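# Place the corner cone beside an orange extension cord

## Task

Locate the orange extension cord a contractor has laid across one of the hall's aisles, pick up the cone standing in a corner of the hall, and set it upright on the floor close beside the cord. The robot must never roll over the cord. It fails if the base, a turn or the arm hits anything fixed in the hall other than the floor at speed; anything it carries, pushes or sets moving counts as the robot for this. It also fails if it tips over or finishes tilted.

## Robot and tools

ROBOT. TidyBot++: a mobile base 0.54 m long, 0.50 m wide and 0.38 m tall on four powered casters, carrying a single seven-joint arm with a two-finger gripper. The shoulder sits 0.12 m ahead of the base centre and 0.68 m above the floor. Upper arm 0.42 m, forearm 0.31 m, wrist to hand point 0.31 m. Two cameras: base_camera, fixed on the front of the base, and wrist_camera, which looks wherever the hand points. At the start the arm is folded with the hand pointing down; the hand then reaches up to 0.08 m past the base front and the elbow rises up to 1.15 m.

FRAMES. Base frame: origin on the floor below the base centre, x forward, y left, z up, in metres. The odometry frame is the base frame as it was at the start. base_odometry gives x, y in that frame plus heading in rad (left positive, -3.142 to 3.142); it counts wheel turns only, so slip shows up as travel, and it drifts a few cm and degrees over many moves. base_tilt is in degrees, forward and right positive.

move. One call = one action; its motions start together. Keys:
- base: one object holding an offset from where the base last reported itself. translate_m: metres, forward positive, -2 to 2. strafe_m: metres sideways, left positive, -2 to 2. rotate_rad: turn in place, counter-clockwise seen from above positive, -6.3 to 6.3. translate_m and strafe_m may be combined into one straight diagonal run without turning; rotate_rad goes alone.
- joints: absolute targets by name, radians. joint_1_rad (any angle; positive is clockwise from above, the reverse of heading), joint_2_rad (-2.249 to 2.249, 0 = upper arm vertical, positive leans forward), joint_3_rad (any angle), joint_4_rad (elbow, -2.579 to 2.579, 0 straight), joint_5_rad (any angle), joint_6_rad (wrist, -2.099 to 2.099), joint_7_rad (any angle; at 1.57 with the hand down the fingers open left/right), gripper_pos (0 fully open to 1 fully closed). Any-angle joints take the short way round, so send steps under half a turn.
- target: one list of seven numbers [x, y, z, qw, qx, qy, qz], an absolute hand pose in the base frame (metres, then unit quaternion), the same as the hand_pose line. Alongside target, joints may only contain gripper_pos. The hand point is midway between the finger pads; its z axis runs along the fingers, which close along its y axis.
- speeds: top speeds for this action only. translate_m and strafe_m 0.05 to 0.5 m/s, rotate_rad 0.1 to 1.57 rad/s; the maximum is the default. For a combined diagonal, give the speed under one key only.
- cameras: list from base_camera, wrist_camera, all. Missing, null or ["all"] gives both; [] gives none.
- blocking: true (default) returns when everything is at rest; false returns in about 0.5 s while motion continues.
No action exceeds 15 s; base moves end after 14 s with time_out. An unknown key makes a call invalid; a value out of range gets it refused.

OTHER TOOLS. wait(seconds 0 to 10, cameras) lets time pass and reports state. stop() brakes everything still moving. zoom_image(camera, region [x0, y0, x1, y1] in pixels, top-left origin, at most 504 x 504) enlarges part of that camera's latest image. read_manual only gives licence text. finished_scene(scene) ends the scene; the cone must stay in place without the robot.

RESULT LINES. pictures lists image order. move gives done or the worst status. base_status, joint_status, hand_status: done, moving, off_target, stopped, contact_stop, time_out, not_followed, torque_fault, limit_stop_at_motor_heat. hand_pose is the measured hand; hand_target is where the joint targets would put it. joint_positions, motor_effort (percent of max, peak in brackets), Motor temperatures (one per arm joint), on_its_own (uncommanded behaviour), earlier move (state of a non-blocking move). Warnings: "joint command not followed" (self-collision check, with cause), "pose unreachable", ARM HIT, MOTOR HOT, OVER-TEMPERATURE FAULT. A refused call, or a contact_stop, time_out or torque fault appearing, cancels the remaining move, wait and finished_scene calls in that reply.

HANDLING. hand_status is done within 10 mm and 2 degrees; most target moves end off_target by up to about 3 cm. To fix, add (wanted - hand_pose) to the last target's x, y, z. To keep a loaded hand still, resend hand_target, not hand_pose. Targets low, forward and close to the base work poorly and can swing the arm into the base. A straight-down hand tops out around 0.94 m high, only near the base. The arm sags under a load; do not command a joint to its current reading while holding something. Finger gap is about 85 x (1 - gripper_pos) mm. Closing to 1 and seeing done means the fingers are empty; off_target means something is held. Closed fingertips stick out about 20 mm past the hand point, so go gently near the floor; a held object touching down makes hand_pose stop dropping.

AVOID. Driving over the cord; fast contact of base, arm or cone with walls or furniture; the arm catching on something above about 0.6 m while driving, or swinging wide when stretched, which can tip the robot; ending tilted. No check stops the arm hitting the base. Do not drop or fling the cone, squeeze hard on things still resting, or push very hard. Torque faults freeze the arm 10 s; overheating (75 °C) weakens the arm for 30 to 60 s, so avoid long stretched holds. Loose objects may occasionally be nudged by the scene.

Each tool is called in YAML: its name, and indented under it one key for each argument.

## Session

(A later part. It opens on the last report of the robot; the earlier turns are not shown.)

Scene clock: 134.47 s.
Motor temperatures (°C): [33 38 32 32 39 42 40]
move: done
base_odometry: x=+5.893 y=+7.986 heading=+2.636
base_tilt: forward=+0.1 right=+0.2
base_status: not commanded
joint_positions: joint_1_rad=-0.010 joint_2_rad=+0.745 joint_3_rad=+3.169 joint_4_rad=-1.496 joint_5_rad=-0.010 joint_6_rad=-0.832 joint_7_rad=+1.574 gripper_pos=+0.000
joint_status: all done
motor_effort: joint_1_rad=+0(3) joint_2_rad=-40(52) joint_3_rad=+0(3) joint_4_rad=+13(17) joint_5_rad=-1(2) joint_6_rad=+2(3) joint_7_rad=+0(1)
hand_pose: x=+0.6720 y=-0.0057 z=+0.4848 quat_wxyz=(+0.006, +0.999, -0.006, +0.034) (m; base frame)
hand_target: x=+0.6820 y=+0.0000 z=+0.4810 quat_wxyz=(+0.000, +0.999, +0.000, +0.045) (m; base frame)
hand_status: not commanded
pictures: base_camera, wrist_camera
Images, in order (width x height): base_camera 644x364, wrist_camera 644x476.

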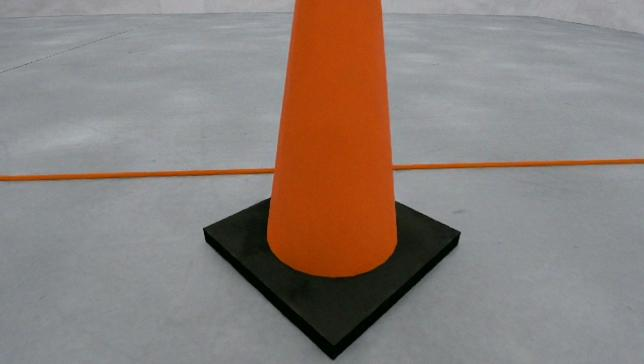

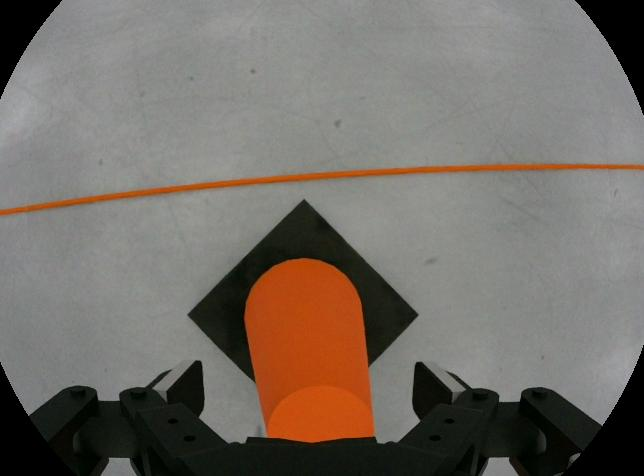

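move:
  target: [0.64, 0, 0.70, 0, 1, 0, 0.02]

move:
  base: {"translate_m": -0.4}

Scene clock: 136.47 s.
Motor temperatures (°C): [33 38 32 32 39 42 40]
move: off_target
base_odometry: x=+5.893 y=+7.986 heading=+2.636
base_tilt: forward=+0.1 right=+0.2
base_status: not commanded
joint_positions: joint_1_rad=-0.010 joint_2_rad=+0.479 joint_3_rad=+3.169 joint_4_rad=-1.230 joint_5_rad=-0.010 joint_6_rad=-1.349 joint_7_rad=+1.574 gripper_pos=+0.000
joint_status: not commanded
motor_effort: joint_1_rad=+0(0) joint_2_rad=-36(45) joint_3_rad=+0(1) joint_4_rad=+17(18) joint_5_rad=+0(1) joint_6_rad=+2(3) joint_7_rad=+0(1)
hand_pose: x=+0.6504 y=-0.0031 z=+0.7015 quat_wxyz=(+0.002, +0.999, -0.006, +0.042) (m; base frame)
hand_target: x=+0.6400 y=+0.0000 z=+0.7000 quat_wxyz=(+0.000, +1.000, +0.000, +0.020) (m; base frame)
hand_status: off_target (0.011 m and 2.6 deg from the pose sent, 0.218 m and 1.9 deg at the start)
pictures: base_camera, wrist_camera
Images, in order (width x height): base_camera 644x364, wrist_camera 644x476.

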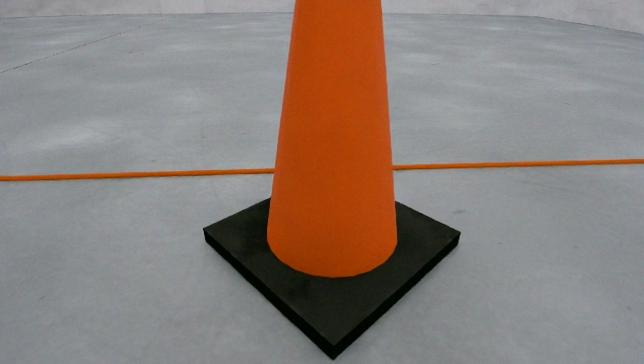

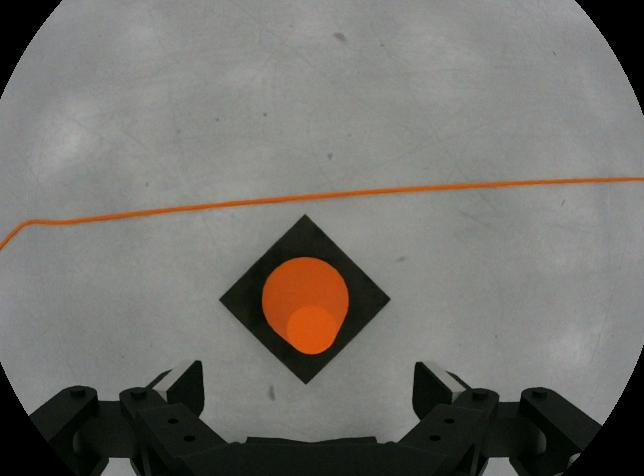

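Scene clock: 138.73 s.
Motor temperatures (°C): [33 38 32 32 39 42 40]
move: done
base_odometry: x=+6.243 y=+7.792 heading=+2.636
base_tilt: forward=+0.0 right=+0.2
base_status: done
joint_positions: joint_1_rad=-0.011 joint_2_rad=+0.477 joint_3_rad=+3.169 joint_4_rad=-1.230 joint_5_rad=-0.010 joint_6_rad=-1.359 joint_7_rad=+1.574 gripper_pos=+0.000
joint_status: not commanded
motor_effort: joint_1_rad=+0(2) joint_2_rad=-36(38) joint_3_rad=+0(1) joint_4_rad=+17(18) joint_5_rad=+0(1) joint_6_rad=+2(3) joint_7_rad=+0(1)
hand_pose: x=+0.6475 y=-0.0024 z=+0.7024 quat_wxyz=(+0.002, +0.999, -0.005, +0.038) (m; base frame)
hand_target: x=+0.6400 y=+0.0000 z=+0.7000 quat_wxyz=(+0.000, +1.000, +0.000, +0.020) (m; base frame)
hand_status: not commanded
pictures: base_camera, wrist_camera
Images, in order (width x height): base_camera 644x364, wrist_camera 644x476.

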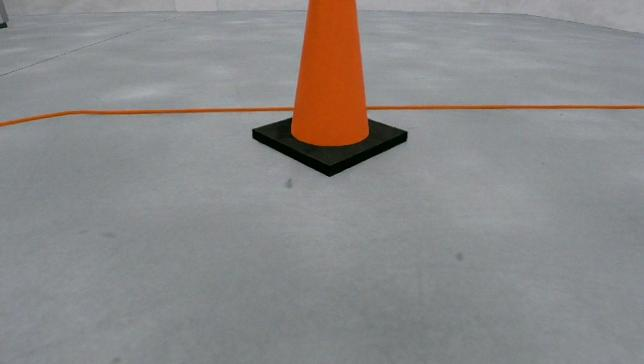

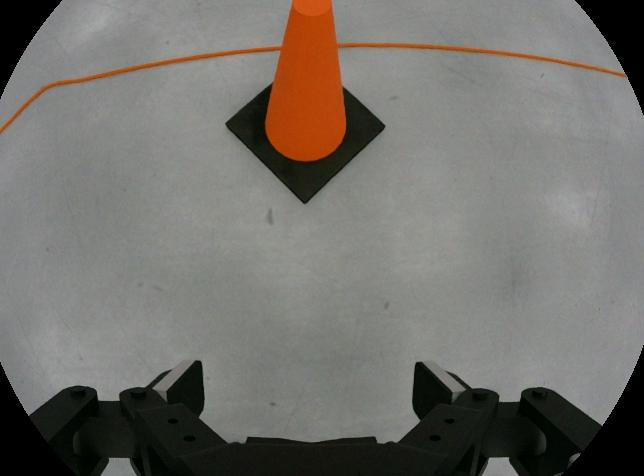

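finished_scene:
  scene: 2

The scene is finished: the task was done.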